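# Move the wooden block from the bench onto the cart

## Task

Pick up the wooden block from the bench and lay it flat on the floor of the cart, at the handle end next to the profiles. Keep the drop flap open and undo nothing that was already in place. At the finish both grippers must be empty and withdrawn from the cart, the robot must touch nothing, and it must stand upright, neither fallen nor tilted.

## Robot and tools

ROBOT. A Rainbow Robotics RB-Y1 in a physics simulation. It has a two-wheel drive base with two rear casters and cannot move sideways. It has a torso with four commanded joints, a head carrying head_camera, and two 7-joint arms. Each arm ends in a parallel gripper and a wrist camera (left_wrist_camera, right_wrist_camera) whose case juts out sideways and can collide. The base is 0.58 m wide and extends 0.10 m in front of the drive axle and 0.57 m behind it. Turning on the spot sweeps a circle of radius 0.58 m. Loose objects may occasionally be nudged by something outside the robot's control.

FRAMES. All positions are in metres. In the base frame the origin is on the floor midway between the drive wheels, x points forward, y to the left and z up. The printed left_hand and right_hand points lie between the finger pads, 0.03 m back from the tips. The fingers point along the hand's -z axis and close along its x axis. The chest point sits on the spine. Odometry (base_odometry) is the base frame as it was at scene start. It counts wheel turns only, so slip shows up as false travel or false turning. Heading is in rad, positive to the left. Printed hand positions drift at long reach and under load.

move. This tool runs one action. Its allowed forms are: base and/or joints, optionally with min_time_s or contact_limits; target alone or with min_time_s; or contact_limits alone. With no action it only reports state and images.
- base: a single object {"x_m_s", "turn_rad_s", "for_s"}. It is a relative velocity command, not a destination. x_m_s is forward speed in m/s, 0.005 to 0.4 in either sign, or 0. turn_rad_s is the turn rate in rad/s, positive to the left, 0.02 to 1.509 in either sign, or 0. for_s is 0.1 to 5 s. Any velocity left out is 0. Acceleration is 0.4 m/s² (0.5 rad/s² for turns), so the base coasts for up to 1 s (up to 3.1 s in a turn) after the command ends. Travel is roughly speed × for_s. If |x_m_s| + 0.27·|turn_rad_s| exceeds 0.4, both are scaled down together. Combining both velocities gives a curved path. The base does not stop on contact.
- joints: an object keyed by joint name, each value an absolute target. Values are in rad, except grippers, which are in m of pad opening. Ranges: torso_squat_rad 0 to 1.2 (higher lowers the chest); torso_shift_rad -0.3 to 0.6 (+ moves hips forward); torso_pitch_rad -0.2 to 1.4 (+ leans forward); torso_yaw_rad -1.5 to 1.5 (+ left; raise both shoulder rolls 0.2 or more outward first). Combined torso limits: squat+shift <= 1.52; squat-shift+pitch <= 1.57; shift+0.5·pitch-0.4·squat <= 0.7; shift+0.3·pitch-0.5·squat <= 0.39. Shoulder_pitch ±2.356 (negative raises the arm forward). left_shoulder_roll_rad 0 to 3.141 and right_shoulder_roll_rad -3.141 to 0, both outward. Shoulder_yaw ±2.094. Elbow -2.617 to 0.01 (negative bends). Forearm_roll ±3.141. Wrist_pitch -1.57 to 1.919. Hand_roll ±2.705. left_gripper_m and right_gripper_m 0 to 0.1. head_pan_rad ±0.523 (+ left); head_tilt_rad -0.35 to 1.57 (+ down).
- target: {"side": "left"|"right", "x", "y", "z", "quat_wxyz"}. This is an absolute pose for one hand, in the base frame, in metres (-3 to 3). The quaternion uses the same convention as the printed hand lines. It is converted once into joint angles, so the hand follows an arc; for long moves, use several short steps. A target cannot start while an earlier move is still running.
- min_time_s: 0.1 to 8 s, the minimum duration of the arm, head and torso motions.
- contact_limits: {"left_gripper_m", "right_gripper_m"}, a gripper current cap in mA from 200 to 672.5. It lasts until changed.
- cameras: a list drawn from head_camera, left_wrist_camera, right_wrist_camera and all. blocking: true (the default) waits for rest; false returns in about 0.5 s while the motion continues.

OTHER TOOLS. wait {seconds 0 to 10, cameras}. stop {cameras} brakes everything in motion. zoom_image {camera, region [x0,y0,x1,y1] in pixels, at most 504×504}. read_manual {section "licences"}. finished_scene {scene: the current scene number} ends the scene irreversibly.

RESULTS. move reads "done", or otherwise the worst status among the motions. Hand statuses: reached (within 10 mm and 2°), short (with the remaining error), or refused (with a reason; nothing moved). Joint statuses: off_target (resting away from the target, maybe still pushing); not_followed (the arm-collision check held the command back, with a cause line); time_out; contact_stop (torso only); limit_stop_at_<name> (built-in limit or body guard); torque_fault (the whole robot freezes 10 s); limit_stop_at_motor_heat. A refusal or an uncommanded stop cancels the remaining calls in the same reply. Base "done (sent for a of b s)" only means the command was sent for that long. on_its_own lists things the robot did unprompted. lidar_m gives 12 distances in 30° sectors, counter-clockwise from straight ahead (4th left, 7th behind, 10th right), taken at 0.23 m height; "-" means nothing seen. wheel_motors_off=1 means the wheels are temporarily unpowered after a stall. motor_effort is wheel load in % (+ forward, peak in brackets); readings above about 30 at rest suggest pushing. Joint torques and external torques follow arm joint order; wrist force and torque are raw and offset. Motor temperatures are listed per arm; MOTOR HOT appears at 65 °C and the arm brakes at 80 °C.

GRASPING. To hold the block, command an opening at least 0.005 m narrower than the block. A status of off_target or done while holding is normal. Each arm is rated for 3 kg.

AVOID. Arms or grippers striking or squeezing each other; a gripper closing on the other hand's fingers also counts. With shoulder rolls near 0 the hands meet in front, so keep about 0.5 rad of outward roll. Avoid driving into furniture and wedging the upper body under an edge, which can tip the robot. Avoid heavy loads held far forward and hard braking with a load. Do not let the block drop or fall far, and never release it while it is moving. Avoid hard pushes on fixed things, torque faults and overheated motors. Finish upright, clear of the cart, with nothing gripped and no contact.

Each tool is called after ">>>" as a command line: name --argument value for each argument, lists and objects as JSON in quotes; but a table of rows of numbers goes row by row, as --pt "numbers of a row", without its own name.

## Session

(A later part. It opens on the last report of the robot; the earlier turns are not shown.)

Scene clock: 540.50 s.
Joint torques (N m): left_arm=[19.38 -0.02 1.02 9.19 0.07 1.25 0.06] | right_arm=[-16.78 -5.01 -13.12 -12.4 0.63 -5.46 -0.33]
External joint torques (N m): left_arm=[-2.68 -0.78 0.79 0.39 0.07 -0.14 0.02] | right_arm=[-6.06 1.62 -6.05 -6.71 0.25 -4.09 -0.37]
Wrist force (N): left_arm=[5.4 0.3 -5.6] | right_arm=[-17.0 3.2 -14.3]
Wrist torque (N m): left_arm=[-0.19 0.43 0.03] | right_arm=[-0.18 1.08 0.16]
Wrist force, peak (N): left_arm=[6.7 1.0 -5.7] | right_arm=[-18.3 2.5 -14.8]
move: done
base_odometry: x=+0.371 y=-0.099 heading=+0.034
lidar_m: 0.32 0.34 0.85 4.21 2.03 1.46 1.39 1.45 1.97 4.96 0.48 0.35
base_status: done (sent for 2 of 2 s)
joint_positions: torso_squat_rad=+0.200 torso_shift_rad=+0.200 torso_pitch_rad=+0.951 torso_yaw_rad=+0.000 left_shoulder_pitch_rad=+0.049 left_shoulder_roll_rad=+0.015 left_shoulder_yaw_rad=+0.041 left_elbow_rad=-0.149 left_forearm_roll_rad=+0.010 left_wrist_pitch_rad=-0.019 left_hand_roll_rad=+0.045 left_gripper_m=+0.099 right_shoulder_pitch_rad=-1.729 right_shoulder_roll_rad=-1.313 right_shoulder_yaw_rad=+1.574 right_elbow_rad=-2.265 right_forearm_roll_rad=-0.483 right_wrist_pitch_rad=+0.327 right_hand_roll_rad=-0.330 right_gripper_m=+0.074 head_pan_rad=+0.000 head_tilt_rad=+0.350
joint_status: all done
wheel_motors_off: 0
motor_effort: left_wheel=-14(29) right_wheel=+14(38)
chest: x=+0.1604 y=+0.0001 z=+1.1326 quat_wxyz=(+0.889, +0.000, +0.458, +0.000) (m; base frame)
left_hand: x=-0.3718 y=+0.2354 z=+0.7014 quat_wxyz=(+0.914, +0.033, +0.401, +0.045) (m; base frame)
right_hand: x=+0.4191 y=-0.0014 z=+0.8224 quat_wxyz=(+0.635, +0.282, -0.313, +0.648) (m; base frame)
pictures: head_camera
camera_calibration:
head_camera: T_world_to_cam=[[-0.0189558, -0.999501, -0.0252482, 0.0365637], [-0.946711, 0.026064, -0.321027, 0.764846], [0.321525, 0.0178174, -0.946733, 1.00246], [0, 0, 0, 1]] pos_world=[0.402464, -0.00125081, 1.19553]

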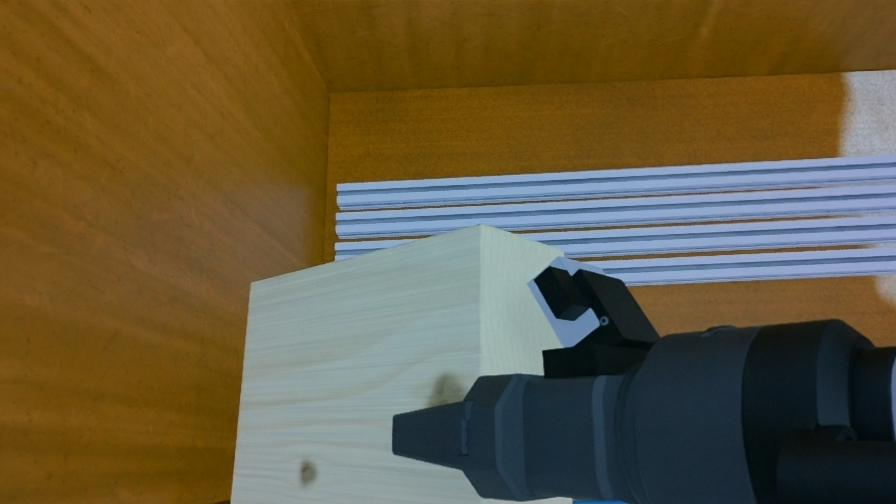

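>>> move --base '{"x_m_s": 0.1, "for_s": 0.8}'

>>> move --joints '{"torso_squat_rad": 0.7, "torso_shift_rad": 0.35, "torso_pitch_rad": 0.97, "head_tilt_rad": 0.35}' --min_time_s 5 --cameras '["head_camera"]'

Scene clock: 543.37 s.
Joint torques (N m): left_arm=[19.63 0 1.11 9.45 -0.03 1.18 0.02] | right_arm=[-16.52 -5.03 -13.14 -12.46 0.57 -5.53 -0.38]
External joint torques (N m): left_arm=[-2.43 -0.75 0.88 0.65 -0.02 -0.21 -0.02] | right_arm=[-5.81 1.61 -6.07 -6.76 0.19 -4.16 -0.42]
Wrist force (N): left_arm=[5.7 0.4 -6.0] | right_arm=[-16.9 2.4 -13.7]
Wrist torque (N m): left_arm=[-0.19 0.45 0.05] | right_arm=[-0.21 1.09 0.15]
Wrist force, peak (N): left_arm=[6.0 0.4 -6.4] | right_arm=[-18.2 2.1 -14.9]
move: done
base_odometry: x=+0.451 y=-0.096 heading=+0.033
lidar_m: 0.24 0.25 0.36 3.90 2.15 1.56 1.48 1.55 2.07 4.64 0.35 0.26
base_status: done (sent for 0.8 of 0.8 s)
joint_positions: torso_squat_rad=+0.200 torso_shift_rad=+0.200 torso_pitch_rad=+0.951 torso_yaw_rad=+0.000 left_shoulder_pitch_rad=+0.049 left_shoulder_roll_rad=+0.015 left_shoulder_yaw_rad=+0.041 left_elbow_rad=-0.149 left_forearm_roll_rad=+0.010 left_wrist_pitch_rad=-0.019 left_hand_roll_rad=+0.045 left_gripper_m=+0.099 right_shoulder_pitch_rad=-1.729 right_shoulder_roll_rad=-1.313 right_shoulder_yaw_rad=+1.573 right_elbow_rad=-2.265 right_forearm_roll_rad=-0.483 right_wrist_pitch_rad=+0.327 right_hand_roll_rad=-0.330 right_gripper_m=+0.074 head_pan_rad=+0.000 head_tilt_rad=+0.350
joint_status: not commanded
wheel_motors_off: 0
motor_effort: left_wheel=-13(27) right_wheel=+12(35)
chest: x=+0.1604 y=+0.0001 z=+1.1326 quat_wxyz=(+0.889, +0.000, +0.458, +0.000) (m; base frame)
left_hand: x=-0.3718 y=+0.2354 z=+0.7014 quat_wxyz=(+0.914, +0.033, +0.401, +0.045) (m; base frame)
right_hand: x=+0.4191 y=-0.0014 z=+0.8224 quat_wxyz=(+0.635, +0.282, -0.313, +0.648) (m; base frame)
pictures: none

Scene clock: 548.67 s.
Joint torques (N m): left_arm=[19.69 -0.22 1.13 9.42 -0.04 1.29 -0.06] | right_arm=[-16.28 -4.57 -13.14 -12.73 0.58 -5.51 -0.5]
External joint torques (N m): left_arm=[-2.7 -0.97 0.9 0.5 -0.03 -0.13 -0.1] | right_arm=[-5.78 2.04 -6.21 -6.88 0.21 -4.13 -0.54]
Wrist force (N): left_arm=[5.2 -0.4 -5.2] | right_arm=[-17.2 2.5 -13.7]
Wrist torque (N m): left_arm=[-0.10 0.37 0.08] | right_arm=[-0.26 1.05 0.16]
Wrist force, peak (N): left_arm=[6.5 1.0 -6.0] | right_arm=[-17.7 3.3 -14.5]
move: done
base_odometry: x=+0.451 y=-0.096 heading=+0.033
lidar_m: 0.23 0.26 0.36 3.88 2.17 1.57 1.47 1.55 2.09 4.62 0.37 0.26
base_status: not commanded
joint_positions: torso_squat_rad=+0.700 torso_shift_rad=+0.350 torso_pitch_rad=+0.971 torso_yaw_rad=+0.000 left_shoulder_pitch_rad=+0.049 left_shoulder_roll_rad=+0.015 left_shoulder_yaw_rad=+0.041 left_elbow_rad=-0.149 left_forearm_roll_rad=+0.010 left_wrist_pitch_rad=-0.019 left_hand_roll_rad=+0.045 left_gripper_m=+0.099 right_shoulder_pitch_rad=-1.729 right_shoulder_roll_rad=-1.313 right_shoulder_yaw_rad=+1.573 right_elbow_rad=-2.265 right_forearm_roll_rad=-0.483 right_wrist_pitch_rad=+0.327 right_hand_roll_rad=-0.330 right_gripper_m=+0.074 head_pan_rad=+0.000 head_tilt_rad=+0.350
joint_status: all done
wheel_motors_off: 0
motor_effort: left_wheel=-12(14) right_wheel=+13(15)
chest: x=+0.2111 y=+0.0001 z=+0.9582 quat_wxyz=(+0.885, +0.000, +0.466, +0.000) (m; base frame)
left_hand: x=-0.3295 y=+0.2354 z=+0.5376 quat_wxyz=(+0.910, +0.033, +0.410, +0.045) (m; base frame)
right_hand: x=+0.4636 y=-0.0014 z=+0.6429 quat_wxyz=(+0.638, +0.288, -0.306, +0.645) (m; base frame)
pictures: head_camera
camera_calibration:
head_camera: T_world_to_cam=[[-0.0194505, -0.999502, -0.0248655, 0.0328587], [-0.952914, 0.02606, -0.302119, 0.740073], [0.302616, 0.0178183, -0.952946, 0.830992], [0, 0, 0, 1]] pos_world=[0.454393, -0.00125082, 1.0163]

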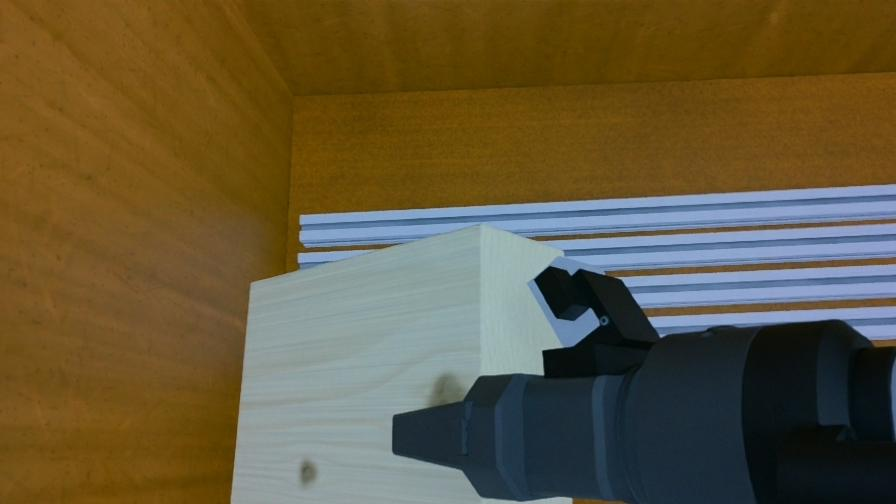

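>>> move --joints '{"torso_squat_rad": 0.95, "torso_shift_rad": 0.44, "torso_pitch_rad": 1.0, "head_tilt_rad": 0.35, "head_pan_rad": 0.15}' --min_time_s 4 --cameras '["head_camera"]'

Scene clock: 556.37 s.
Joint torques (N m): left_arm=[20.44 0.07 1.05 9.5 0 1.27 0.09] | right_arm=[-15.92 -4.69 -12.51 -12.89 0.45 -5.55 -0.34]
External joint torques (N m): left_arm=[-2.42 -0.67 0.81 0.4 0.01 -0.19 0.05] | right_arm=[-5.76 1.88 -5.8 -6.82 0.1 -4.15 -0.38]
Wrist force (N): left_arm=[5.7 0.3 -5.5] | right_arm=[-17.3 1.6 -14.3]
Wrist torque (N m): left_arm=[-0.21 0.46 0.06] | right_arm=[-0.30 1.03 0.18]
Wrist force, peak (N): left_arm=[6.5 0.6 -6.0] | right_arm=[-17.7 3.1 -14.5]
move: done
base_odometry: x=+0.451 y=-0.096 heading=+0.033
lidar_m: 0.24 0.26 0.35 3.88 2.15 1.56 1.48 1.55 2.07 4.63 0.35 0.26
base_status: not commanded
joint_positions: torso_squat_rad=+0.950 torso_shift_rad=+0.440 torso_pitch_rad=+1.001 torso_yaw_rad=+0.000 left_shoulder_pitch_rad=+0.049 left_shoulder_roll_rad=+0.015 left_shoulder_yaw_rad=+0.041 left_elbow_rad=-0.149 left_forearm_roll_rad=+0.010 left_wrist_pitch_rad=-0.019 left_hand_roll_rad=+0.045 left_gripper_m=+0.099 right_shoulder_pitch_rad=-1.729 right_shoulder_roll_rad=-1.313 right_shoulder_yaw_rad=+1.573 right_elbow_rad=-2.265 right_forearm_roll_rad=-0.483 right_wrist_pitch_rad=+0.327 right_hand_roll_rad=-0.330 right_gripper_m=+0.074 head_pan_rad=+0.150 head_tilt_rad=+0.350
joint_status: all done
wheel_motors_off: 0
motor_effort: left_wheel=-12(13) right_wheel=+13(16)
chest: x=+0.2060 y=+0.0001 z=+0.8159 quat_wxyz=(+0.877, +0.000, +0.480, +0.000) (m; base frame)
left_hand: x=-0.3469 y=+0.2354 z=+0.4117 quat_wxyz=(+0.904, +0.034, +0.424, +0.044) (m; base frame)
right_hand: x=+0.4490 y=-0.0014 z=+0.4932 quat_wxyz=(+0.642, +0.298, -0.297, +0.641) (m; base frame)
pictures: head_camera
camera_calibration:
head_camera: T_world_to_cam=[[0.0603482, -0.986862, -0.149871, 0.111434], [-0.961878, -0.0173717, -0.272928, 0.67032], [0.266738, 0.160629, -0.950289, 0.702488], [0, 0, 0, 1]] pos_world=[0.450661, 0.00877435, 0.867217]

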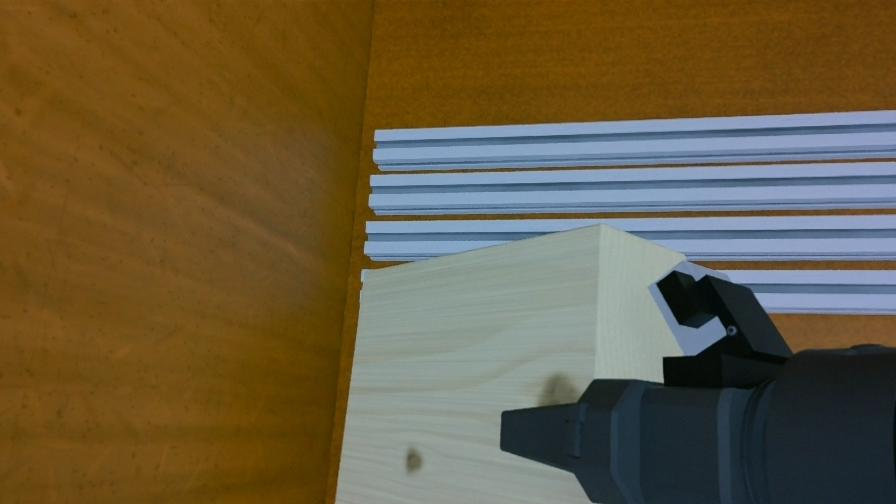

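>>> move --joints '{"torso_squat_rad": 1.0, "torso_shift_rad": 0.45, "torso_pitch_rad": 1.0}' --min_time_s 2

>>> move --target '{"side": "right", "x": 0.44, "y": 0.002, "z": 0.44, "quat_wxyz": [0.6409, 0.2988, -0.2988, 0.6409]}' --min_time_s 2 --cameras '["head_camera"]'

Scene clock: 562.17 s.
Joint torques (N m): left_arm=[20.1 0.1 0.77 9.52 -0.01 1.29 0.04] | right_arm=[-13.26 -5.03 -9.26 -7.55 -0.53 -1.83 -0.84]
External joint torques (N m): left_arm=[-2.75 -0.64 0.54 0.43 -0.01 -0.18 0] | right_arm=[-3.08 1.53 -2.53 -1.48 -0.88 -0.43 -0.88]
Wrist force (N): left_arm=[5.5 0.2 -6.0] | right_arm=[-7.8 4.8 -4.5]
Wrist torque (N m): left_arm=[-0.17 0.42 0.05] | right_arm=[-0.80 -0.63 1.13]
Wrist force, peak (N): left_arm=[6.5 0.3 -6.2] | right_arm=[-17.6 2.2 -14.5]
move: done
base_odometry: x=+0.451 y=-0.096 heading=+0.033
lidar_m: 0.25 0.24 0.36 3.88 2.17 1.54 1.48 1.55 2.07 4.63 0.37 0.26
base_status: not commanded
joint_positions: torso_squat_rad=+1.000 torso_shift_rad=+0.450 torso_pitch_rad=+1.000 torso_yaw_rad=+0.000 left_shoulder_pitch_rad=+0.049 left_shoulder_roll_rad=+0.015 left_shoulder_yaw_rad=+0.041 left_elbow_rad=-0.149 left_forearm_roll_rad=+0.010 left_wrist_pitch_rad=-0.019 left_hand_roll_rad=+0.045 left_gripper_m=+0.099 right_shoulder_pitch_rad=-1.729 right_shoulder_roll_rad=-1.313 right_shoulder_yaw_rad=+1.573 right_elbow_rad=-2.267 right_forearm_roll_rad=-0.483 right_wrist_pitch_rad=+0.326 right_hand_roll_rad=-0.330 right_gripper_m=+0.074 head_pan_rad=+0.150 head_tilt_rad=+0.350
joint_status: all done
wheel_motors_off: 0
motor_effort: left_wheel=-13(14) right_wheel=+13(16)
chest: x=+0.1969 y=+0.0000 z=+0.7883 quat_wxyz=(+0.878, +0.000, +0.479, +0.000) (m; base frame)
left_hand: x=-0.3558 y=+0.2354 z=+0.3838 quat_wxyz=(+0.904, +0.034, +0.424, +0.044) (m; base frame)
right_hand: x=+0.4400 y=-0.0009 z=+0.4666 quat_wxyz=(+0.641, +0.299, -0.298, +0.641) (m; base frame)
pictures: none

Scene clock: 564.50 s.
Joint torques (N m): left_arm=[20.06 -0.15 0.73 9.67 -0.07 1.22 0.11] | right_arm=[4.16 -8.94 6.66 7.7 -2.07 9.55 -0.43]
External joint torques (N m): left_arm=[-2.77 -0.9 0.49 0.59 -0.06 -0.24 0.07] | right_arm=[14.45 -2.52 13.31 13.91 -2.4 10.96 -0.47]
Wrist force (N): left_arm=[5.7 0.7 -6.1] | right_arm=[22.2 -4.6 26.6]
Wrist torque (N m): left_arm=[-0.25 0.47 0.05] | right_arm=[-1.12 -5.97 0.44]
Wrist force, peak (N): left_arm=[6.2 0.8 -6.2] | right_arm=[19.2 6.7 41.0]
move: done
base_odometry: x=+0.451 y=-0.096 heading=+0.033
lidar_m: 0.24 0.25 0.35 3.89 2.16 1.55 1.47 1.56 2.06 4.64 0.35 0.27
base_status: not commanded
joint_positions: torso_squat_rad=+1.000 torso_shift_rad=+0.449 torso_pitch_rad=+0.999 torso_yaw_rad=+0.000 left_shoulder_pitch_rad=+0.049 left_shoulder_roll_rad=+0.015 left_shoulder_yaw_rad=+0.041 left_elbow_rad=-0.149 left_forearm_roll_rad=+0.010 left_wrist_pitch_rad=-0.019 left_hand_roll_rad=+0.045 left_gripper_m=+0.099 right_shoulder_pitch_rad=-1.680 right_shoulder_roll_rad=-1.253 right_shoulder_yaw_rad=+1.570 right_elbow_rad=-2.175 right_forearm_roll_rad=-0.435 right_wrist_pitch_rad=+0.283 right_hand_roll_rad=-0.324 right_gripper_m=+0.075 head_pan_rad=+0.150 head_tilt_rad=+0.350
joint_status: all done
wheel_motors_off: 0
motor_effort: left_wheel=-14(15) right_wheel=+16(18)
chest: x=+0.1964 y=+0.0000 z=+0.7887 quat_wxyz=(+0.878, +0.000, +0.479, +0.000) (m; base frame)
left_hand: x=-0.3557 y=+0.2354 z=+0.3834 quat_wxyz=(+0.904, +0.034, +0.423, +0.044) (m; base frame)
right_hand: x=+0.4408 y=+0.0045 z=+0.4441 quat_wxyz=(+0.638, +0.300, -0.303, +0.641) (m; base frame)
right_hand_status: reached (checked arc, planned for 2.0 s): 5 mm and 0.6 deg off.
pictures: head_camera
camera_calibration:
head_camera: T_world_to_cam=[[0.0605753, -0.986846, -0.149887, 0.107816], [-0.96133, -0.0172626, -0.274856, 0.655047], [0.268653, 0.160741, -0.949731, 0.678304], [0, 0, 0, 1]] pos_world=[0.440958, 0.00867441, 0.840409]

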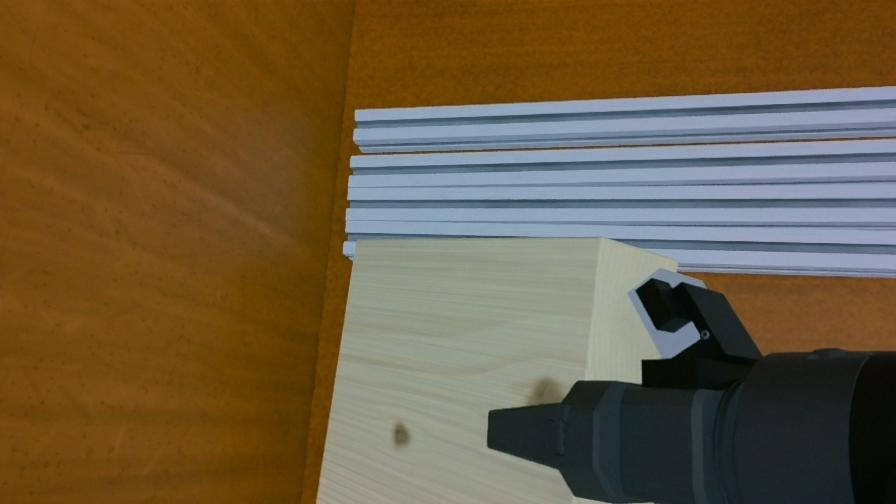

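>>> move --target '{"side": "right", "x": 0.425, "y": 0.0, "z": 0.50, "quat_wxyz": [0.6409, 0.2988, -0.2988, 0.6409]}' --min_time_s 2.5 --cameras '["head_camera", "right_wrist_camera"]'

Scene clock: 585.30 s.
Joint torques (N m): left_arm=[20.08 -0.29 0.88 9.45 -0.03 1.26 0.12] | right_arm=[-16.21 -4.79 -12.89 -13.99 0.75 -5.43 -0.12]
External joint torques (N m): left_arm=[-2.78 -1.04 0.64 0.35 -0.02 -0.21 0.07] | right_arm=[-6.69 1.72 -6.39 -7.75 0.33 -4.06 -0.16]
Wrist force (N): left_arm=[5.8 0.2 -5.3] | right_arm=[-17.4 1.7 -14.1]
Wrist torque (N m): left_arm=[-0.18 0.42 0.09] | right_arm=[-0.13 1.06 0.00]
Wrist force, peak (N): left_arm=[6.8 0.2 -5.9] | right_arm=[23.3 -4.9 27.3]
move: done
base_odometry: x=+0.451 y=-0.096 heading=+0.033
lidar_m: 0.24 0.25 0.36 3.89 2.15 1.55 1.48 1.55 2.09 4.62 0.37 0.27
base_status: not commanded
joint_positions: torso_squat_rad=+1.000 torso_shift_rad=+0.450 torso_pitch_rad=+1.001 torso_yaw_rad=+0.000 left_shoulder_pitch_rad=+0.049 left_shoulder_roll_rad=+0.015 left_shoulder_yaw_rad=+0.041 left_elbow_rad=-0.149 left_forearm_roll_rad=+0.010 left_wrist_pitch_rad=-0.019 left_hand_roll_rad=+0.045 left_gripper_m=+0.099 right_shoulder_pitch_rad=-1.733 right_shoulder_roll_rad=-1.364 right_shoulder_yaw_rad=+1.535 right_elbow_rad=-2.409 right_forearm_roll_rad=-0.472 right_wrist_pitch_rad=+0.420 right_hand_roll_rad=-0.376 right_gripper_m=+0.074 head_pan_rad=+0.150 head_tilt_rad=+0.350
joint_status: all done
wheel_motors_off: 0
motor_effort: left_wheel=-11(15) right_wheel=+14(16)
chest: x=+0.1971 y=+0.0000 z=+0.7881 quat_wxyz=(+0.877, +0.000, +0.480, +0.000) (m; base frame)
left_hand: x=-0.3559 y=+0.2354 z=+0.3839 quat_wxyz=(+0.904, +0.034, +0.424, +0.044) (m; base frame)
right_hand: x=+0.4248 y=-0.0007 z=+0.4972 quat_wxyz=(+0.642, +0.299, -0.297, +0.641) (m; base frame)
right_hand_status: reached (checked arc, planned for 2.5 s): 3 mm and 0.3 deg off.
pictures: head_camera, right_wrist_camera
camera_calibration:
head_camera: T_world_to_cam=[[0.0603926, -0.986843, -0.149977, 0.107879], [-0.961869, -0.0173812, -0.272956, 0.654096], [0.266758, 0.160743, -0.950264, 0.67844], [0, 0, 0, 1]] pos_world=[0.441661, 0.00877405, 0.839416]
right_wrist_camera: T_world_to_cam=[[0.0255663, -0.624446, -0.78065, 0.375592], [-0.860275, -0.411501, 0.300987, 0.242488], [-0.509188, 0.663879, -0.547716, 0.561317], [0, 0, 0, 1]] pos_world=[0.48482, -0.038326, 0.527662]

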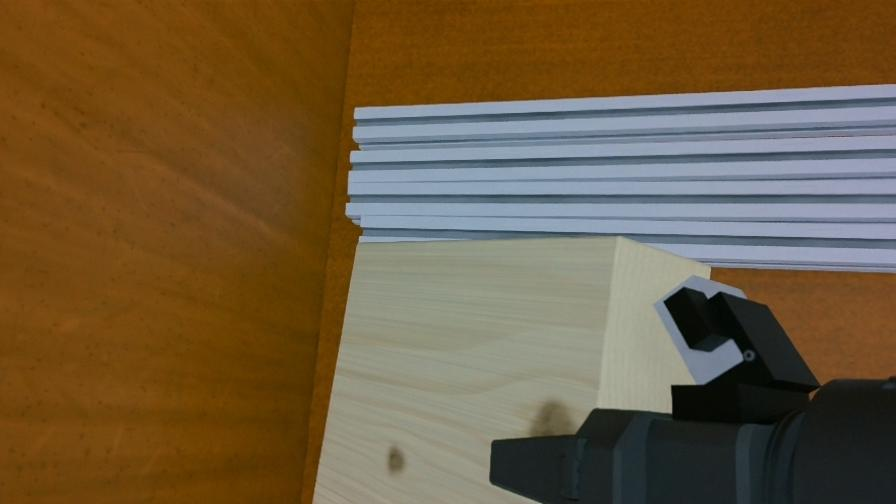

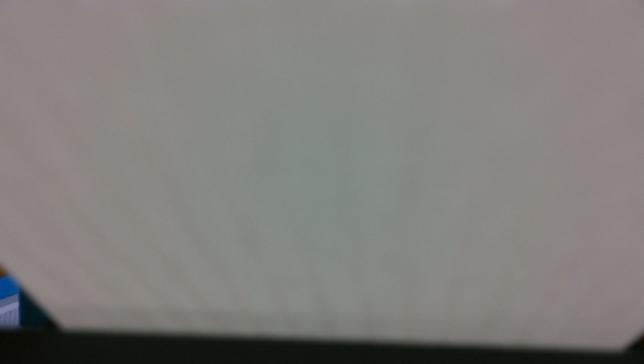

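>>> move --target '{"side": "right", "x": 0.428, "y": 0.022, "z": 0.50, "quat_wxyz": [0.6409, 0.2988, -0.2988, 0.6409]}' --min_time_s 2

>>> move --target '{"side": "right", "x": 0.428, "y": 0.032, "z": 0.50, "quat_wxyz": [0.6409, 0.2988, -0.2988, 0.6409]}' --min_time_s 1.5

>>> move --target '{"side": "right", "x": 0.428, "y": 0.04, "z": 0.50, "quat_wxyz": [0.6409, 0.2988, -0.2988, 0.6409]}' --min_time_s 1.5 --cameras '["head_camera"]'

Scene clock: 592.60 s.
Joint torques (N m): left_arm=[20.15 -0.31 1.18 9.45 -0.09 1.39 0.02] | right_arm=[-17.17 -1.13 -14.16 -12.52 1 -5.31 -0.23]
External joint torques (N m): left_arm=[-2.71 -1.05 0.94 0.35 -0.09 -0.07 -0.02] | right_arm=[-6.87 4.61 -7.31 -6.27 0.53 -3.95 -0.26]
Wrist force (N): left_arm=[5.1 0.6 -4.9] | right_arm=[-17.2 1.9 -13.6]
Wrist torque (N m): left_arm=[-0.23 0.39 0.01] | right_arm=[-0.14 1.12 -0.03]
Wrist force, peak (N): left_arm=[6.4 0.7 -6.0] | right_arm=[-18.1 1.6 -14.4]
move: done
base_odometry: x=+0.451 y=-0.096 heading=+0.033
lidar_m: 0.23 0.24 0.35 3.88 2.15 1.55 1.48 1.56 2.08 4.64 0.37 0.26
base_status: not commanded
joint_positions: torso_squat_rad=+1.000 torso_shift_rad=+0.450 torso_pitch_rad=+1.001 torso_yaw_rad=+0.000 left_shoulder_pitch_rad=+0.049 left_shoulder_roll_rad=+0.015 left_shoulder_yaw_rad=+0.041 left_elbow_rad=-0.149 left_forearm_roll_rad=+0.010 left_wrist_pitch_rad=-0.019 left_hand_roll_rad=+0.045 left_gripper_m=+0.099 right_shoulder_pitch_rad=-1.754 right_shoulder_roll_rad=-1.280 right_shoulder_yaw_rad=+1.514 right_elbow_rad=-2.387 right_forearm_roll_rad=-0.479 right_wrist_pitch_rad=+0.488 right_hand_roll_rad=-0.404 right_gripper_m=+0.074 head_pan_rad=+0.150 head_tilt_rad=+0.350
joint_status: all done
wheel_motors_off: 0
motor_effort: left_wheel=-11(12) right_wheel=+11(14)
chest: x=+0.1971 y=+0.0000 z=+0.7881 quat_wxyz=(+0.877, +0.000, +0.480, +0.000) (m; base frame)
left_hand: x=-0.3559 y=+0.2354 z=+0.3839 quat_wxyz=(+0.904, +0.034, +0.424, +0.044) (m; base frame)
right_hand: x=+0.4279 y=+0.0208 z=+0.4985 quat_wxyz=(+0.642, +0.298, -0.297, +0.641) (m; base frame)
right_hand_status: reached (checked arc, planned for 2.0 s): 2 mm and 0.3 deg off.
pictures: none

Scene clock: 594.43 s.
Joint torques (N m): left_arm=[20.33 0.01 1.06 9.52 -0.15 1.23 0.08] | right_arm=[-17.88 -0.51 -14.17 -12.35 1.68 -5.24 -0.25]
External joint torques (N m): left_arm=[-2.53 -0.73 0.83 0.42 -0.15 -0.23 0.04] | right_arm=[-7.29 4.88 -7.19 -6.08 1.18 -3.89 -0.28]
Wrist force (N): left_arm=[5.7 0.2 -5.8] | right_arm=[-17.5 1.5 -14.3]
Wrist torque (N m): left_arm=[-0.16 0.42 0.05] | right_arm=[-0.12 1.05 -0.01]
Wrist force, peak (N): left_arm=[7.1 0.8 -5.6] | right_arm=[-18.2 2.0 -14.1]
move: done
base_odometry: x=+0.451 y=-0.096 heading=+0.033
lidar_m: 0.24 0.25 0.36 3.89 2.15 1.55 1.48 1.54 2.08 4.63 0.37 0.26
base_status: not commanded
joint_positions: torso_squat_rad=+1.000 torso_shift_rad=+0.450 torso_pitch_rad=+1.001 torso_yaw_rad=+0.000 left_shoulder_pitch_rad=+0.049 left_shoulder_roll_rad=+0.015 left_shoulder_yaw_rad=+0.041 left_elbow_rad=-0.149 left_forearm_roll_rad=+0.010 left_wrist_pitch_rad=-0.019 left_hand_roll_rad=+0.045 left_gripper_m=+0.099 right_shoulder_pitch_rad=-1.759 right_shoulder_roll_rad=-1.241 right_shoulder_yaw_rad=+1.506 right_elbow_rad=-2.377 right_forearm_roll_rad=-0.479 right_wrist_pitch_rad=+0.516 right_hand_roll_rad=-0.416 right_gripper_m=+0.074 head_pan_rad=+0.150 head_tilt_rad=+0.350
joint_status: all done
wheel_motors_off: 0
motor_effort: left_wheel=-10(12) right_wheel=+11(13)
chest: x=+0.1971 y=+0.0000 z=+0.7881 quat_wxyz=(+0.877, +0.000, +0.480, +0.000) (m; base frame)
left_hand: x=-0.3559 y=+0.2354 z=+0.3839 quat_wxyz=(+0.904, +0.034, +0.424, +0.044) (m; base frame)
right_hand: x=+0.4277 y=+0.0305 z=+0.4988 quat_wxyz=(+0.642, +0.298, -0.297, +0.641) (m; base frame)
right_hand_status: reached (checked arc, planned for 1.5 s): 2 mm and 0.3 deg off.
pictures: none

Scene clock: 596.27 s.
Joint torques (N m): left_arm=[20.1 -0.35 1.19 9.46 -0.06 1.25 -0.02] | right_arm=[-17.64 -0.49 -14.45 -12.51 1.77 -5.05 -0.27]
External joint torques (N m): left_arm=[-2.76 -1.09 0.95 0.36 -0.06 -0.21 -0.06] | right_arm=[-6.81 4.6 -7.38 -6.23 1.25 -3.71 -0.3]
Wrist force (N): left_arm=[5.4 0.9 -5.9] | right_arm=[-17.5 1.6 -14.1]
Wrist torque (N m): left_arm=[-0.28 0.41 0.06] | right_arm=[-0.15 1.05 -0.04]
Wrist force, peak (N): left_arm=[6.8 0.6 -5.8] | right_arm=[-18.2 1.9 -14.0]
move: done
base_odometry: x=+0.451 y=-0.096 heading=+0.033
lidar_m: 0.24 0.26 0.36 3.88 2.16 1.55 1.47 1.55 2.08 4.63 0.37 0.26
base_status: not commanded
joint_positions: torso_squat_rad=+1.000 torso_shift_rad=+0.450 torso_pitch_rad=+1.001 torso_yaw_rad=+0.000 left_shoulder_pitch_rad=+0.049 left_shoulder_roll_rad=+0.015 left_shoulder_yaw_rad=+0.041 left_elbow_rad=-0.149 left_forearm_roll_rad=+0.010 left_wrist_pitch_rad=-0.019 left_hand_roll_rad=+0.045 left_gripper_m=+0.099 right_shoulder_pitch_rad=-1.763 right_shoulder_roll_rad=-1.208 right_shoulder_yaw_rad=+1.499 right_elbow_rad=-2.366 right_forearm_roll_rad=-0.478 right_wrist_pitch_rad=+0.539 right_hand_roll_rad=-0.425 right_gripper_m=+0.074 head_pan_rad=+0.150 head_tilt_rad=+0.350
joint_status: all done
wheel_motors_off: 0
motor_effort: left_wheel=-11(12) right_wheel=+11(14)
chest: x=+0.1971 y=+0.0000 z=+0.7881 quat_wxyz=(+0.877, +0.000, +0.480, +0.000) (m; base frame)
left_hand: x=-0.3559 y=+0.2354 z=+0.3839 quat_wxyz=(+0.904, +0.034, +0.424, +0.044) (m; base frame)
right_hand: x=+0.4277 y=+0.0386 z=+0.4987 quat_wxyz=(+0.642, +0.298, -0.297, +0.641) (m; base frame)
right_hand_status: reached (checked arc, planned for 1.5 s): 2 mm and 0.3 deg off.
pictures: head_camera
camera_calibration:
head_camera: T_world_to_cam=[[0.0603926, -0.986843, -0.149977, 0.107879], [-0.961869, -0.0173812, -0.272956, 0.654096], [0.266758, 0.160743, -0.950264, 0.67844], [0, 0, 0, 1]] pos_world=[0.441661, 0.00877405, 0.839416]

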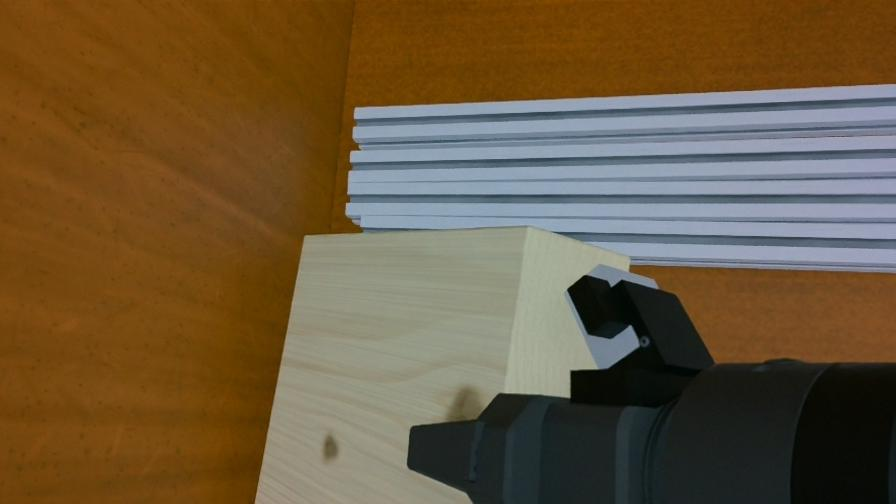

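>>> move --target '{"side": "right", "x": 0.428, "y": 0.05, "z": 0.50, "quat_wxyz": [0.6409, 0.2988, -0.2988, 0.6409]}' --min_time_s 1.5

>>> move --target '{"side": "right", "x": 0.428, "y": 0.058, "z": 0.50, "quat_wxyz": [0.6409, 0.2988, -0.2988, 0.6409]}' --min_time_s 1.5 --cameras '["head_camera"]'

Scene clock: 600.13 s.
Joint torques (N m): left_arm=[20.46 -0.07 1.21 9.63 -0.02 1.33 0.04] | right_arm=[-18.14 0.35 -14.87 -12.56 1.5 -5.14 -0.26]
External joint torques (N m): left_arm=[-2.4 -0.81 0.98 0.53 -0.02 -0.13 0] | right_arm=[-7.01 5.07 -7.67 -6.27 0.96 -3.8 -0.3]
Wrist force (N): left_arm=[6.7 0.2 -5.1] | right_arm=[-17.4 1.9 -14.1]
Wrist torque (N m): left_arm=[-0.20 0.56 0.06] | right_arm=[-0.21 1.07 -0.03]
Wrist force, peak (N): left_arm=[6.4 0.6 -5.9] | right_arm=[-17.9 2.2 -14.6]
move: done
base_odometry: x=+0.451 y=-0.096 heading=+0.033
lidar_m: 0.24 0.25 0.35 3.89 2.16 1.55 1.48 1.56 2.08 4.61 0.36 0.26
base_status: not commanded
joint_positions: torso_squat_rad=+1.000 torso_shift_rad=+0.450 torso_pitch_rad=+1.001 torso_yaw_rad=+0.000 left_shoulder_pitch_rad=+0.049 left_shoulder_roll_rad=+0.015 left_shoulder_yaw_rad=+0.041 left_elbow_rad=-0.149 left_forearm_roll_rad=+0.010 left_wrist_pitch_rad=-0.019 left_hand_roll_rad=+0.045 left_gripper_m=+0.099 right_shoulder_pitch_rad=-1.770 right_shoulder_roll_rad=-1.168 right_shoulder_yaw_rad=+1.492 right_elbow_rad=-2.352 right_forearm_roll_rad=-0.478 right_wrist_pitch_rad=+0.566 right_hand_roll_rad=-0.436 right_gripper_m=+0.074 head_pan_rad=+0.150 head_tilt_rad=+0.350
joint_status: all done
wheel_motors_off: 0
motor_effort: left_wheel=-11(12) right_wheel=+12(14)
chest: x=+0.1971 y=+0.0000 z=+0.7881 quat_wxyz=(+0.877, +0.000, +0.480, +0.000) (m; base frame)
left_hand: x=-0.3558 y=+0.2354 z=+0.3839 quat_wxyz=(+0.904, +0.034, +0.424, +0.044) (m; base frame)
right_hand: x=+0.4277 y=+0.0485 z=+0.4988 quat_wxyz=(+0.642, +0.298, -0.297, +0.641) (m; base frame)
right_hand_status: reached (checked arc, planned for 1.5 s): 2 mm and 0.3 deg off.
pictures: none

Scene clock: 601.97 s.
Joint torques (N m): left_arm=[20.31 0.2 1.07 9.66 -0.07 1.37 -0.03] | right_arm=[-18.52 3.69 -14.94 -12.77 1.42 -5.89 -0.4]
External joint torques (N m): left_arm=[-2.55 -0.54 0.83 0.56 -0.06 -0.09 -0.08] | right_arm=[-7.16 8.11 -7.64 -6.48 0.87 -4.56 -0.44]
Wrist force (N): left_arm=[5.9 0.3 -5.5] | right_arm=[-20.5 0.3 -4.3]
Wrist torque (N m): left_arm=[-0.17 0.47 0.07] | right_arm=[0.40 1.31 0.15]
Wrist force, peak (N): left_arm=[6.4 0.6 -6.0] | right_arm=[-22.9 -2.3 1.5]
move: done
base_odometry: x=+0.451 y=-0.096 heading=+0.033
lidar_m: 0.25 0.26 0.36 3.89 2.17 1.56 1.48 1.55 2.08 4.62 0.36 0.26
base_status: not commanded
joint_positions: torso_squat_rad=+1.000 torso_shift_rad=+0.450 torso_pitch_rad=+1.001 torso_yaw_rad=+0.000 left_shoulder_pitch_rad=+0.049 left_shoulder_roll_rad=+0.015 left_shoulder_yaw_rad=+0.041 left_elbow_rad=-0.149 left_forearm_roll_rad=+0.010 left_wrist_pitch_rad=-0.019 left_hand_roll_rad=+0.045 left_gripper_m=+0.099 right_shoulder_pitch_rad=-1.775 right_shoulder_roll_rad=-1.136 right_shoulder_yaw_rad=+1.488 right_elbow_rad=-2.339 right_forearm_roll_rad=-0.478 right_wrist_pitch_rad=+0.586 right_hand_roll_rad=-0.443 right_gripper_m=+0.074 head_pan_rad=+0.150 head_tilt_rad=+0.350
joint_status: all done
wheel_motors_off: 0
motor_effort: left_wheel=-13(14) right_wheel=+11(14)
chest: x=+0.1971 y=+0.0000 z=+0.7881 quat_wxyz=(+0.877, +0.000, +0.480, +0.000) (m; base frame)
left_hand: x=-0.3558 y=+0.2354 z=+0.3838 quat_wxyz=(+0.904, +0.034, +0.424, +0.044) (m; base frame)
right_hand: x=+0.4280 y=+0.0562 z=+0.4985 quat_wxyz=(+0.643, +0.297, -0.297, +0.641) (m; base frame)
right_hand_status: reached (checked arc, planned for 1.5 s): 2 mm and 0.3 deg off.
pictures: head_camera
camera_calibration:
head_camera: T_world_to_cam=[[0.0602449, -0.986878, -0.149809, 0.107804], [-0.961851, -0.0172712, -0.273028, 0.654147], [0.266858, 0.160542, -0.95027, 0.678403], [0, 0, 0, 1]] pos_world=[0.44166, 0.00877484, 0.839416]

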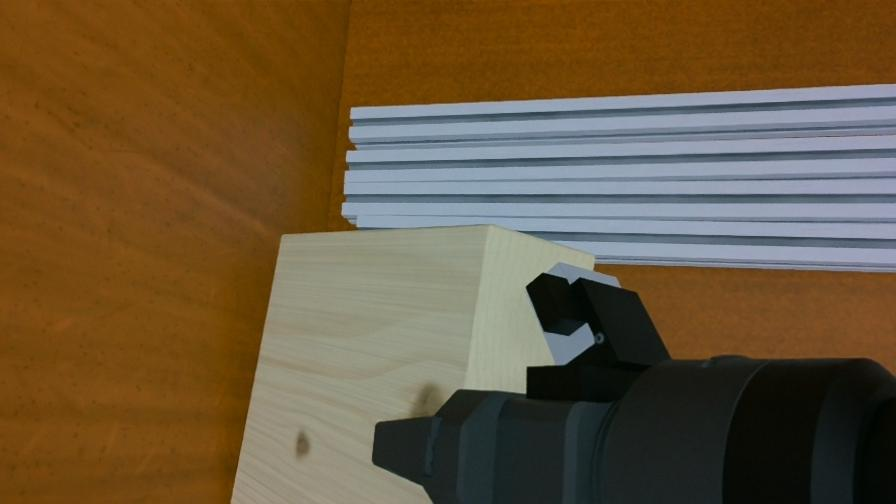

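>>> move --target '{"side": "right", "x": 0.428, "y": 0.066, "z": 0.50, "quat_wxyz": [0.6409, 0.2988, -0.2988, 0.6409]}' --min_time_s 1.5

>>> move --target '{"side": "right", "x": 0.428, "y": 0.074, "z": 0.50, "quat_wxyz": [0.6409, 0.2988, -0.2988, 0.6409]}' --min_time_s 1.5 --cameras '["head_camera"]'

Scene clock: 605.03 s.
Joint torques (N m): left_arm=[20.14 -0.07 1.01 9.48 -0.02 1.3 0.06] | right_arm=[-18.77 3.45 -15.39 -12.92 1.56 -5.9 -0.51]
External joint torques (N m): left_arm=[-2.72 -0.81 0.77 0.38 -0.02 -0.16 0.01] | right_arm=[-7.17 7.56 -7.98 -6.63 0.99 -4.57 -0.55]
Wrist force (N): left_arm=[6.0 0.3 -5.4] | right_arm=[-19.8 0.7 -5.1]
Wrist torque (N m): left_arm=[-0.18 0.48 0.07] | right_arm=[0.35 1.34 0.19]
Wrist force, peak (N): left_arm=[6.6 0.5 -5.7] | right_arm=[-21.1 -0.9 -7.9]
move: done
base_odometry: x=+0.451 y=-0.096 heading=+0.033
lidar_m: 0.24 0.26 0.36 3.88 2.16 1.55 1.48 1.55 2.07 4.63 0.36 0.25
base_status: not commanded
joint_positions: torso_squat_rad=+1.000 torso_shift_rad=+0.450 torso_pitch_rad=+1.001 torso_yaw_rad=+0.000 left_shoulder_pitch_rad=+0.049 left_shoulder_roll_rad=+0.015 left_shoulder_yaw_rad=+0.041 left_elbow_rad=-0.149 left_forearm_roll_rad=+0.010 left_wrist_pitch_rad=-0.019 left_hand_roll_rad=+0.045 left_gripper_m=+0.099 right_shoulder_pitch_rad=-1.781 right_shoulder_roll_rad=-1.104 right_shoulder_yaw_rad=+1.483 right_elbow_rad=-2.325 right_forearm_roll_rad=-0.479 right_wrist_pitch_rad=+0.605 right_hand_roll_rad=-0.450 right_gripper_m=+0.074 head_pan_rad=+0.150 head_tilt_rad=+0.350
joint_status: all done
wheel_motors_off: 0
motor_effort: left_wheel=-13(14) right_wheel=+13(14)
chest: x=+0.1971 y=+0.0000 z=+0.7881 quat_wxyz=(+0.877, +0.000, +0.480, +0.000) (m; base frame)
left_hand: x=-0.3558 y=+0.2354 z=+0.3838 quat_wxyz=(+0.904, +0.034, +0.424, +0.044) (m; base frame)
right_hand: x=+0.4279 y=+0.0643 z=+0.4985 quat_wxyz=(+0.643, +0.298, -0.297, +0.641) (m; base frame)
right_hand_status: reached (checked arc, planned for 1.5 s): 2 mm and 0.3 deg off.
pictures: none

Scene clock: 606.87 s.
Joint torques (N m): left_arm=[20.37 -0.09 1.3 9.73 -0.13 1.35 0.03] | right_arm=[-19.24 4.76 -15.48 -12.63 1.63 -5.92 -0.46]
External joint torques (N m): left_arm=[-2.49 -0.83 1.07 0.64 -0.12 -0.11 -0.01] | right_arm=[-7.42 8.57 -7.97 -6.35 1.05 -4.6 -0.5]
Wrist force (N): left_arm=[6.0 0.1 -5.9] | right_arm=[-20.8 0.2 -1.4]
Wrist torque (N m): left_arm=[-0.13 0.47 0.04] | right_arm=[0.58 1.34 0.24]
Wrist force, peak (N): left_arm=[6.2 -0.2 -6.3] | right_arm=[-21.6 -1.0 -6.5]
move: done
base_odometry: x=+0.451 y=-0.096 heading=+0.033
lidar_m: 0.24 0.25 0.35 3.88 2.16 1.55 1.48 1.55 2.08 4.63 0.36 0.26
base_status: not commanded
joint_positions: torso_squat_rad=+1.000 torso_shift_rad=+0.450 torso_pitch_rad=+1.001 torso_yaw_rad=+0.000 left_shoulder_pitch_rad=+0.049 left_shoulder_roll_rad=+0.015 left_shoulder_yaw_rad=+0.041 left_elbow_rad=-0.149 left_forearm_roll_rad=+0.010 left_wrist_pitch_rad=-0.019 left_hand_roll_rad=+0.045 left_gripper_m=+0.099 right_shoulder_pitch_rad=-1.787 right_shoulder_roll_rad=-1.073 right_shoulder_yaw_rad=+1.479 right_elbow_rad=-2.310 right_forearm_roll_rad=-0.481 right_wrist_pitch_rad=+0.623 right_hand_roll_rad=-0.457 right_gripper_m=+0.074 head_pan_rad=+0.150 head_tilt_rad=+0.350
joint_status: all done
wheel_motors_off: 0
motor_effort: left_wheel=-13(14) right_wheel=+12(14)
chest: x=+0.1971 y=+0.0000 z=+0.7881 quat_wxyz=(+0.877, +0.000, +0.480, +0.000) (m; base frame)
left_hand: x=-0.3558 y=+0.2354 z=+0.3838 quat_wxyz=(+0.904, +0.034, +0.424, +0.044) (m; base frame)
right_hand: x=+0.4280 y=+0.0722 z=+0.4984 quat_wxyz=(+0.643, +0.297, -0.297, +0.641) (m; base frame)
right_hand_status: reached (checked arc, planned for 1.5 s): 2 mm and 0.3 deg off.
pictures: head_camera
camera_calibration:
head_camera: T_world_to_cam=[[0.0602449, -0.986878, -0.149809, 0.107804], [-0.961851, -0.0172712, -0.273028, 0.654147], [0.266858, 0.160542, -0.95027, 0.678403], [0, 0, 0, 1]] pos_world=[0.44166, 0.00877484, 0.839416]

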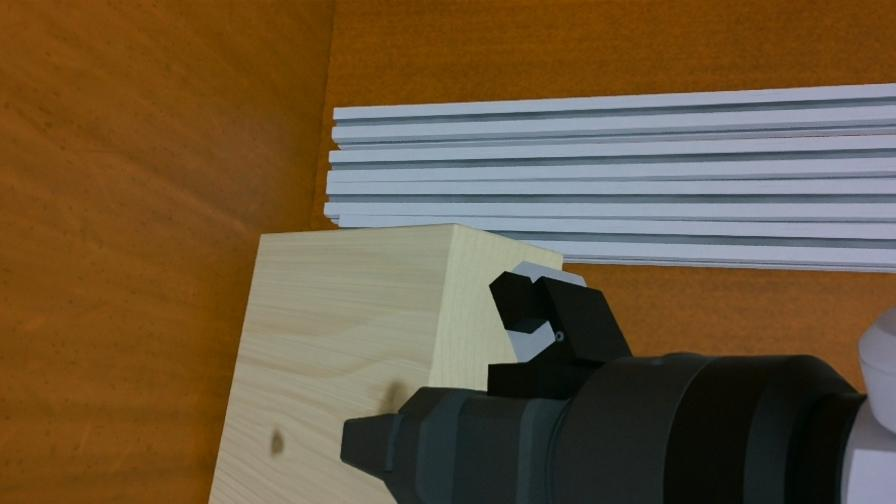

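>>> move --target '{"side": "right", "x": 0.43, "y": 0.02, "z": 0.50, "quat_wxyz": [0.6409, 0.2988, -0.2988, 0.6409]}' --min_time_s 2.5 --cameras '["head_camera"]'

Scene clock: 612.70 s.
Joint torques (N m): left_arm=[20.35 -0.22 0.99 9.47 -0.12 1.21 -0.04] | right_arm=[-13.55 -4.43 -11.01 -13.81 1.01 -5.58 0.42]
External joint torques (N m): left_arm=[-2.51 -0.96 0.76 0.37 -0.12 -0.26 -0.08] | right_arm=[-3.23 1.39 -4.12 -7.61 0.54 -4.22 0.38]
Wrist force (N): left_arm=[5.6 0.8 -5.3] | right_arm=[-17.5 1.8 -14.1]
Wrist torque (N m): left_arm=[-0.25 0.42 0.05] | right_arm=[-0.10 1.06 -0.22]
Wrist force, peak (N): left_arm=[6.3 -0.6 -6.3] | right_arm=[-20.4 0.1 -12.0]
move: done
base_odometry: x=+0.451 y=-0.096 heading=+0.033
lidar_m: 0.24 0.26 0.35 3.88 2.17 1.55 1.48 1.55 2.09 4.64 0.37 0.26
base_status: not commanded
joint_positions: torso_squat_rad=+1.000 torso_shift_rad=+0.450 torso_pitch_rad=+1.001 torso_yaw_rad=+0.000 left_shoulder_pitch_rad=+0.049 left_shoulder_roll_rad=+0.015 left_shoulder_yaw_rad=+0.041 left_elbow_rad=-0.149 left_forearm_roll_rad=+0.010 left_wrist_pitch_rad=-0.019 left_hand_roll_rad=+0.045 left_gripper_m=+0.099 right_shoulder_pitch_rad=-1.754 right_shoulder_roll_rad=-1.286 right_shoulder_yaw_rad=+1.510 right_elbow_rad=-2.384 right_forearm_roll_rad=-0.488 right_wrist_pitch_rad=+0.482 right_hand_roll_rad=-0.396 right_gripper_m=+0.074 head_pan_rad=+0.150 head_tilt_rad=+0.350
joint_status: all done
wheel_motors_off: 0
motor_effort: left_wheel=-13(14) right_wheel=+11(15)
chest: x=+0.1971 y=+0.0000 z=+0.7881 quat_wxyz=(+0.877, +0.000, +0.480, +0.000) (m; base frame)
left_hand: x=-0.3558 y=+0.2354 z=+0.3839 quat_wxyz=(+0.904, +0.034, +0.424, +0.044) (m; base frame)
right_hand: x=+0.4303 y=+0.0196 z=+0.4989 quat_wxyz=(+0.643, +0.297, -0.298, +0.640) (m; base frame)
right_hand_status: reached (checked arc, planned for 2.5 s): 1 mm and 0.3 deg off.
pictures: head_camera
camera_calibration:
head_camera: T_world_to_cam=[[0.0603272, -0.986875, -0.149793, 0.107754], [-0.961871, -0.0173688, -0.27295, 0.654092], [0.266766, 0.160548, -0.950295, 0.678464], [0, 0, 0, 1]] pos_world=[0.44166, 0.00877454, 0.839417]

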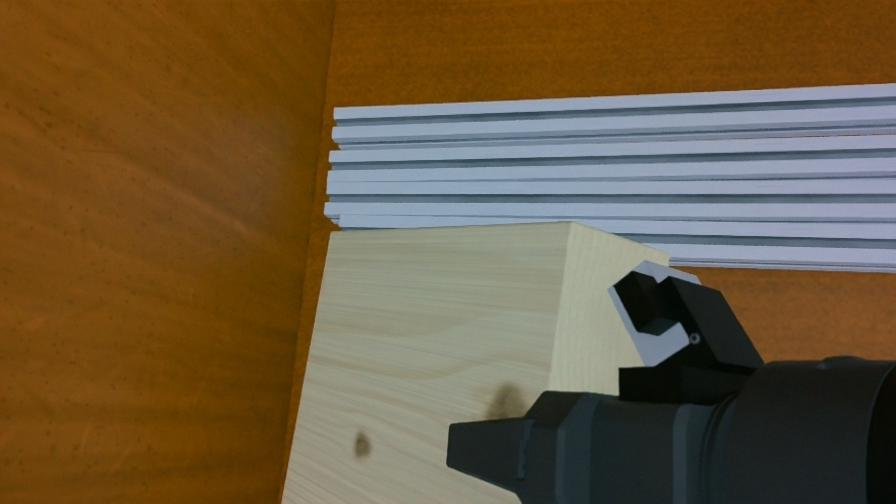

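>>> move --target '{"side": "right", "x": 0.432, "y": 0.012, "z": 0.455, "quat_wxyz": [0.6409, 0.2988, -0.2988, 0.6409]}' --min_time_s 2

>>> move --target '{"side": "right", "x": 0.432, "y": 0.012, "z": 0.442, "quat_wxyz": [0.6409, 0.2988, -0.2988, 0.6409]}' --min_time_s 1.5

>>> move --target '{"side": "right", "x": 0.432, "y": 0.012, "z": 0.434, "quat_wxyz": [0.6409, 0.2988, -0.2988, 0.6409]}' --min_time_s 1.5 --cameras '["head_camera"]'

Scene clock: 616.87 s.
Joint torques (N m): left_arm=[20.44 -0.26 1.08 9.54 -0.07 1.27 -0.05] | right_arm=[-9.64 -1.32 -5.48 -10.53 0.93 -3.07 0.88]
External joint torques (N m): left_arm=[-2.42 -1 0.85 0.44 -0.06 -0.19 -0.09] | right_arm=[0.45 4.8 1.12 -4.07 0.55 -1.69 0.84]
Wrist force (N): left_arm=[5.4 0.7 -5.2] | right_arm=[-8.3 -1.6 -4.3]
Wrist torque (N m): left_arm=[-0.22 0.43 0.04] | right_arm=[-0.43 -0.14 -0.72]
Wrist force, peak (N): left_arm=[6.4 0.2 -6.0] | right_arm=[-18.0 2.2 -14.3]
move: done
base_odometry: x=+0.451 y=-0.096 heading=+0.033
lidar_m: 0.24 0.26 0.35 3.89 2.17 1.55 1.47 1.55 2.07 4.64 0.35 0.26
base_status: not commanded
joint_positions: torso_squat_rad=+1.000 torso_shift_rad=+0.450 torso_pitch_rad=+1.000 torso_yaw_rad=+0.000 left_shoulder_pitch_rad=+0.049 left_shoulder_roll_rad=+0.015 left_shoulder_yaw_rad=+0.041 left_elbow_rad=-0.149 left_forearm_roll_rad=+0.010 left_wrist_pitch_rad=-0.019 left_hand_roll_rad=+0.045 left_gripper_m=+0.099 right_shoulder_pitch_rad=-1.673 right_shoulder_roll_rad=-1.248 right_shoulder_yaw_rad=+1.542 right_elbow_rad=-2.240 right_forearm_roll_rad=-0.419 right_wrist_pitch_rad=+0.366 right_hand_roll_rad=-0.357 right_gripper_m=+0.074 head_pan_rad=+0.150 head_tilt_rad=+0.350
joint_status: all done
wheel_motors_off: 0
motor_effort: left_wheel=-12(14) right_wheel=+11(14)
chest: x=+0.1970 y=+0.0000 z=+0.7881 quat_wxyz=(+0.877, +0.000, +0.480, +0.000) (m; base frame)
left_hand: x=-0.3558 y=+0.2354 z=+0.3838 quat_wxyz=(+0.904, +0.034, +0.424, +0.044) (m; base frame)
right_hand: x=+0.4327 y=+0.0113 z=+0.4549 quat_wxyz=(+0.642, +0.298, -0.299, +0.641) (m; base frame)
right_hand_status: reached (checked arc, planned for 2.0 s): 1 mm and 0.2 deg off.
pictures: none

Scene clock: 618.70 s.
Joint torques (N m): left_arm=[19.94 -0.15 0.97 9.53 -0.11 1.38 0.11] | right_arm=[2.01 -1.92 7.86 -2.54 0.28 4.2 2.6]
External joint torques (N m): left_arm=[-2.9 -0.89 0.73 0.44 -0.1 -0.08 0.06] | right_arm=[12.13 4.18 14.42 3.94 -0.1 5.6 2.56]
Wrist force (N): left_arm=[5.9 0.3 -5.2] | right_arm=[13.1 -15.1 22.1]
Wrist torque (N m): left_arm=[-0.18 0.47 0.02] | right_arm=[-1.00 -3.94 -2.40]
Wrist force, peak (N): left_arm=[6.4 0.0 -6.2] | right_arm=[13.7 -17.4 29.3]
move: done
base_odometry: x=+0.451 y=-0.096 heading=+0.033
lidar_m: 0.24 0.26 0.35 3.88 2.17 1.55 1.48 1.54 2.07 4.63 0.36 0.26
base_status: not commanded
joint_positions: torso_squat_rad=+1.000 torso_shift_rad=+0.450 torso_pitch_rad=+0.999 torso_yaw_rad=+0.000 left_shoulder_pitch_rad=+0.049 left_shoulder_roll_rad=+0.015 left_shoulder_yaw_rad=+0.041 left_elbow_rad=-0.149 left_forearm_roll_rad=+0.010 left_wrist_pitch_rad=-0.019 left_hand_roll_rad=+0.045 left_gripper_m=+0.099 right_shoulder_pitch_rad=-1.653 right_shoulder_roll_rad=-1.226 right_shoulder_yaw_rad=+1.544 right_elbow_rad=-2.197 right_forearm_roll_rad=-0.400 right_wrist_pitch_rad=+0.340 right_hand_roll_rad=-0.351 right_gripper_m=+0.074 head_pan_rad=+0.150 head_tilt_rad=+0.350
joint_status: all done
wheel_motors_off: 0
motor_effort: left_wheel=-17(18) right_wheel=+12(13)
chest: x=+0.1967 y=+0.0000 z=+0.7885 quat_wxyz=(+0.878, +0.000, +0.479, +0.000) (m; base frame)
left_hand: x=-0.3557 y=+0.2354 z=+0.3836 quat_wxyz=(+0.904, +0.034, +0.423, +0.044) (m; base frame)
right_hand: x=+0.4337 y=+0.0126 z=+0.4451 quat_wxyz=(+0.640, +0.298, -0.302, +0.641) (m; base frame)
right_hand_status: reached (checked arc, planned for 1.5 s): 4 mm and 0.4 deg off.
pictures: none

Scene clock: 620.53 s.
Joint torques (N m): left_arm=[20.11 -0.33 0.93 9.45 -0.04 1.25 0.1] | right_arm=[2.95 -2.94 10.23 -0.94 0.51 5.65 2.85]
External joint torques (N m): left_arm=[-2.73 -1.08 0.69 0.36 -0.03 -0.21 0.05] | right_arm=[13.07 3.09 16.74 5.56 0.15 7.04 2.82]
Wrist force (N): left_arm=[5.3 -0.1 -5.6] | right_arm=[15.7 -16.1 22.4]
Wrist torque (N m): left_arm=[-0.12 0.37 0.00] | right_arm=[-1.01 -4.91 -2.79]
Wrist force, peak (N): left_arm=[6.4 0.0 -6.0] | right_arm=[13.9 -19.6 31.0]
move: done
base_odometry: x=+0.451 y=-0.096 heading=+0.033
lidar_m: 0.24 0.25 0.34 3.88 2.17 1.55 1.47 1.55 2.10 4.63 0.37 0.25
base_status: not commanded
joint_positions: torso_squat_rad=+1.000 torso_shift_rad=+0.450 torso_pitch_rad=+0.999 torso_yaw_rad=+0.000 left_shoulder_pitch_rad=+0.049 left_shoulder_roll_rad=+0.015 left_shoulder_yaw_rad=+0.041 left_elbow_rad=-0.149 left_forearm_roll_rad=+0.010 left_wrist_pitch_rad=-0.019 left_hand_roll_rad=+0.045 left_gripper_m=+0.099 right_shoulder_pitch_rad=-1.639 right_shoulder_roll_rad=-1.209 right_shoulder_yaw_rad=+1.546 right_elbow_rad=-2.164 right_forearm_roll_rad=-0.389 right_wrist_pitch_rad=+0.321 right_hand_roll_rad=-0.347 right_gripper_m=+0.076 head_pan_rad=+0.150 head_tilt_rad=+0.350
joint_status: all done
wheel_motors_off: 0
motor_effort: left_wheel=-20(21) right_wheel=+13(14)
chest: x=+0.1966 y=+0.0000 z=+0.7885 quat_wxyz=(+0.878, +0.000, +0.479, +0.000) (m; base frame)
left_hand: x=-0.3557 y=+0.2355 z=+0.3835 quat_wxyz=(+0.904, +0.034, +0.423, +0.044) (m; base frame)
right_hand: x=+0.4339 y=+0.0132 z=+0.4369 quat_wxyz=(+0.639, +0.299, -0.302, +0.641) (m; base frame)
right_hand_status: reached (checked arc, planned for 1.5 s): 4 mm and 0.4 deg off.
pictures: head_camera
camera_calibration:
head_camera: T_world_to_cam=[[0.0604026, -0.986849, -0.149933, 0.107889], [-0.961486, -0.0171727, -0.274318, 0.654802], [0.268136, 0.160728, -0.949879, 0.678414], [0, 0, 0, 1]] pos_world=[0.441158, 0.0086747, 0.840211]

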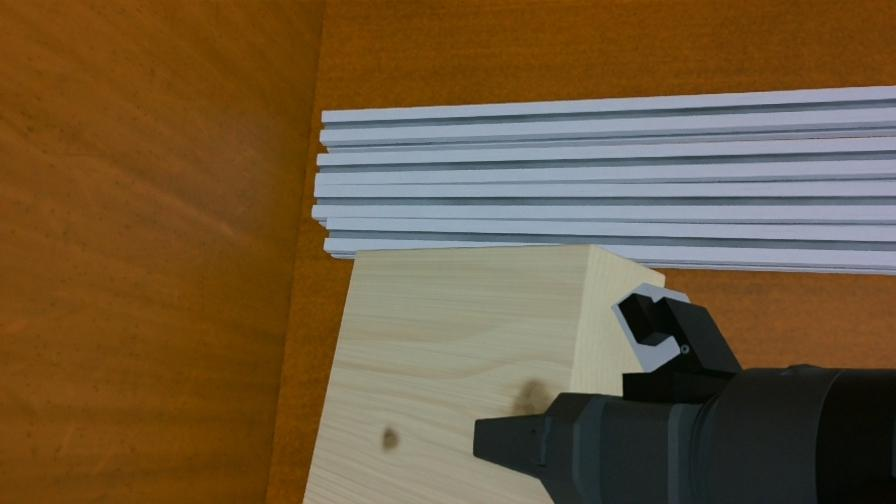

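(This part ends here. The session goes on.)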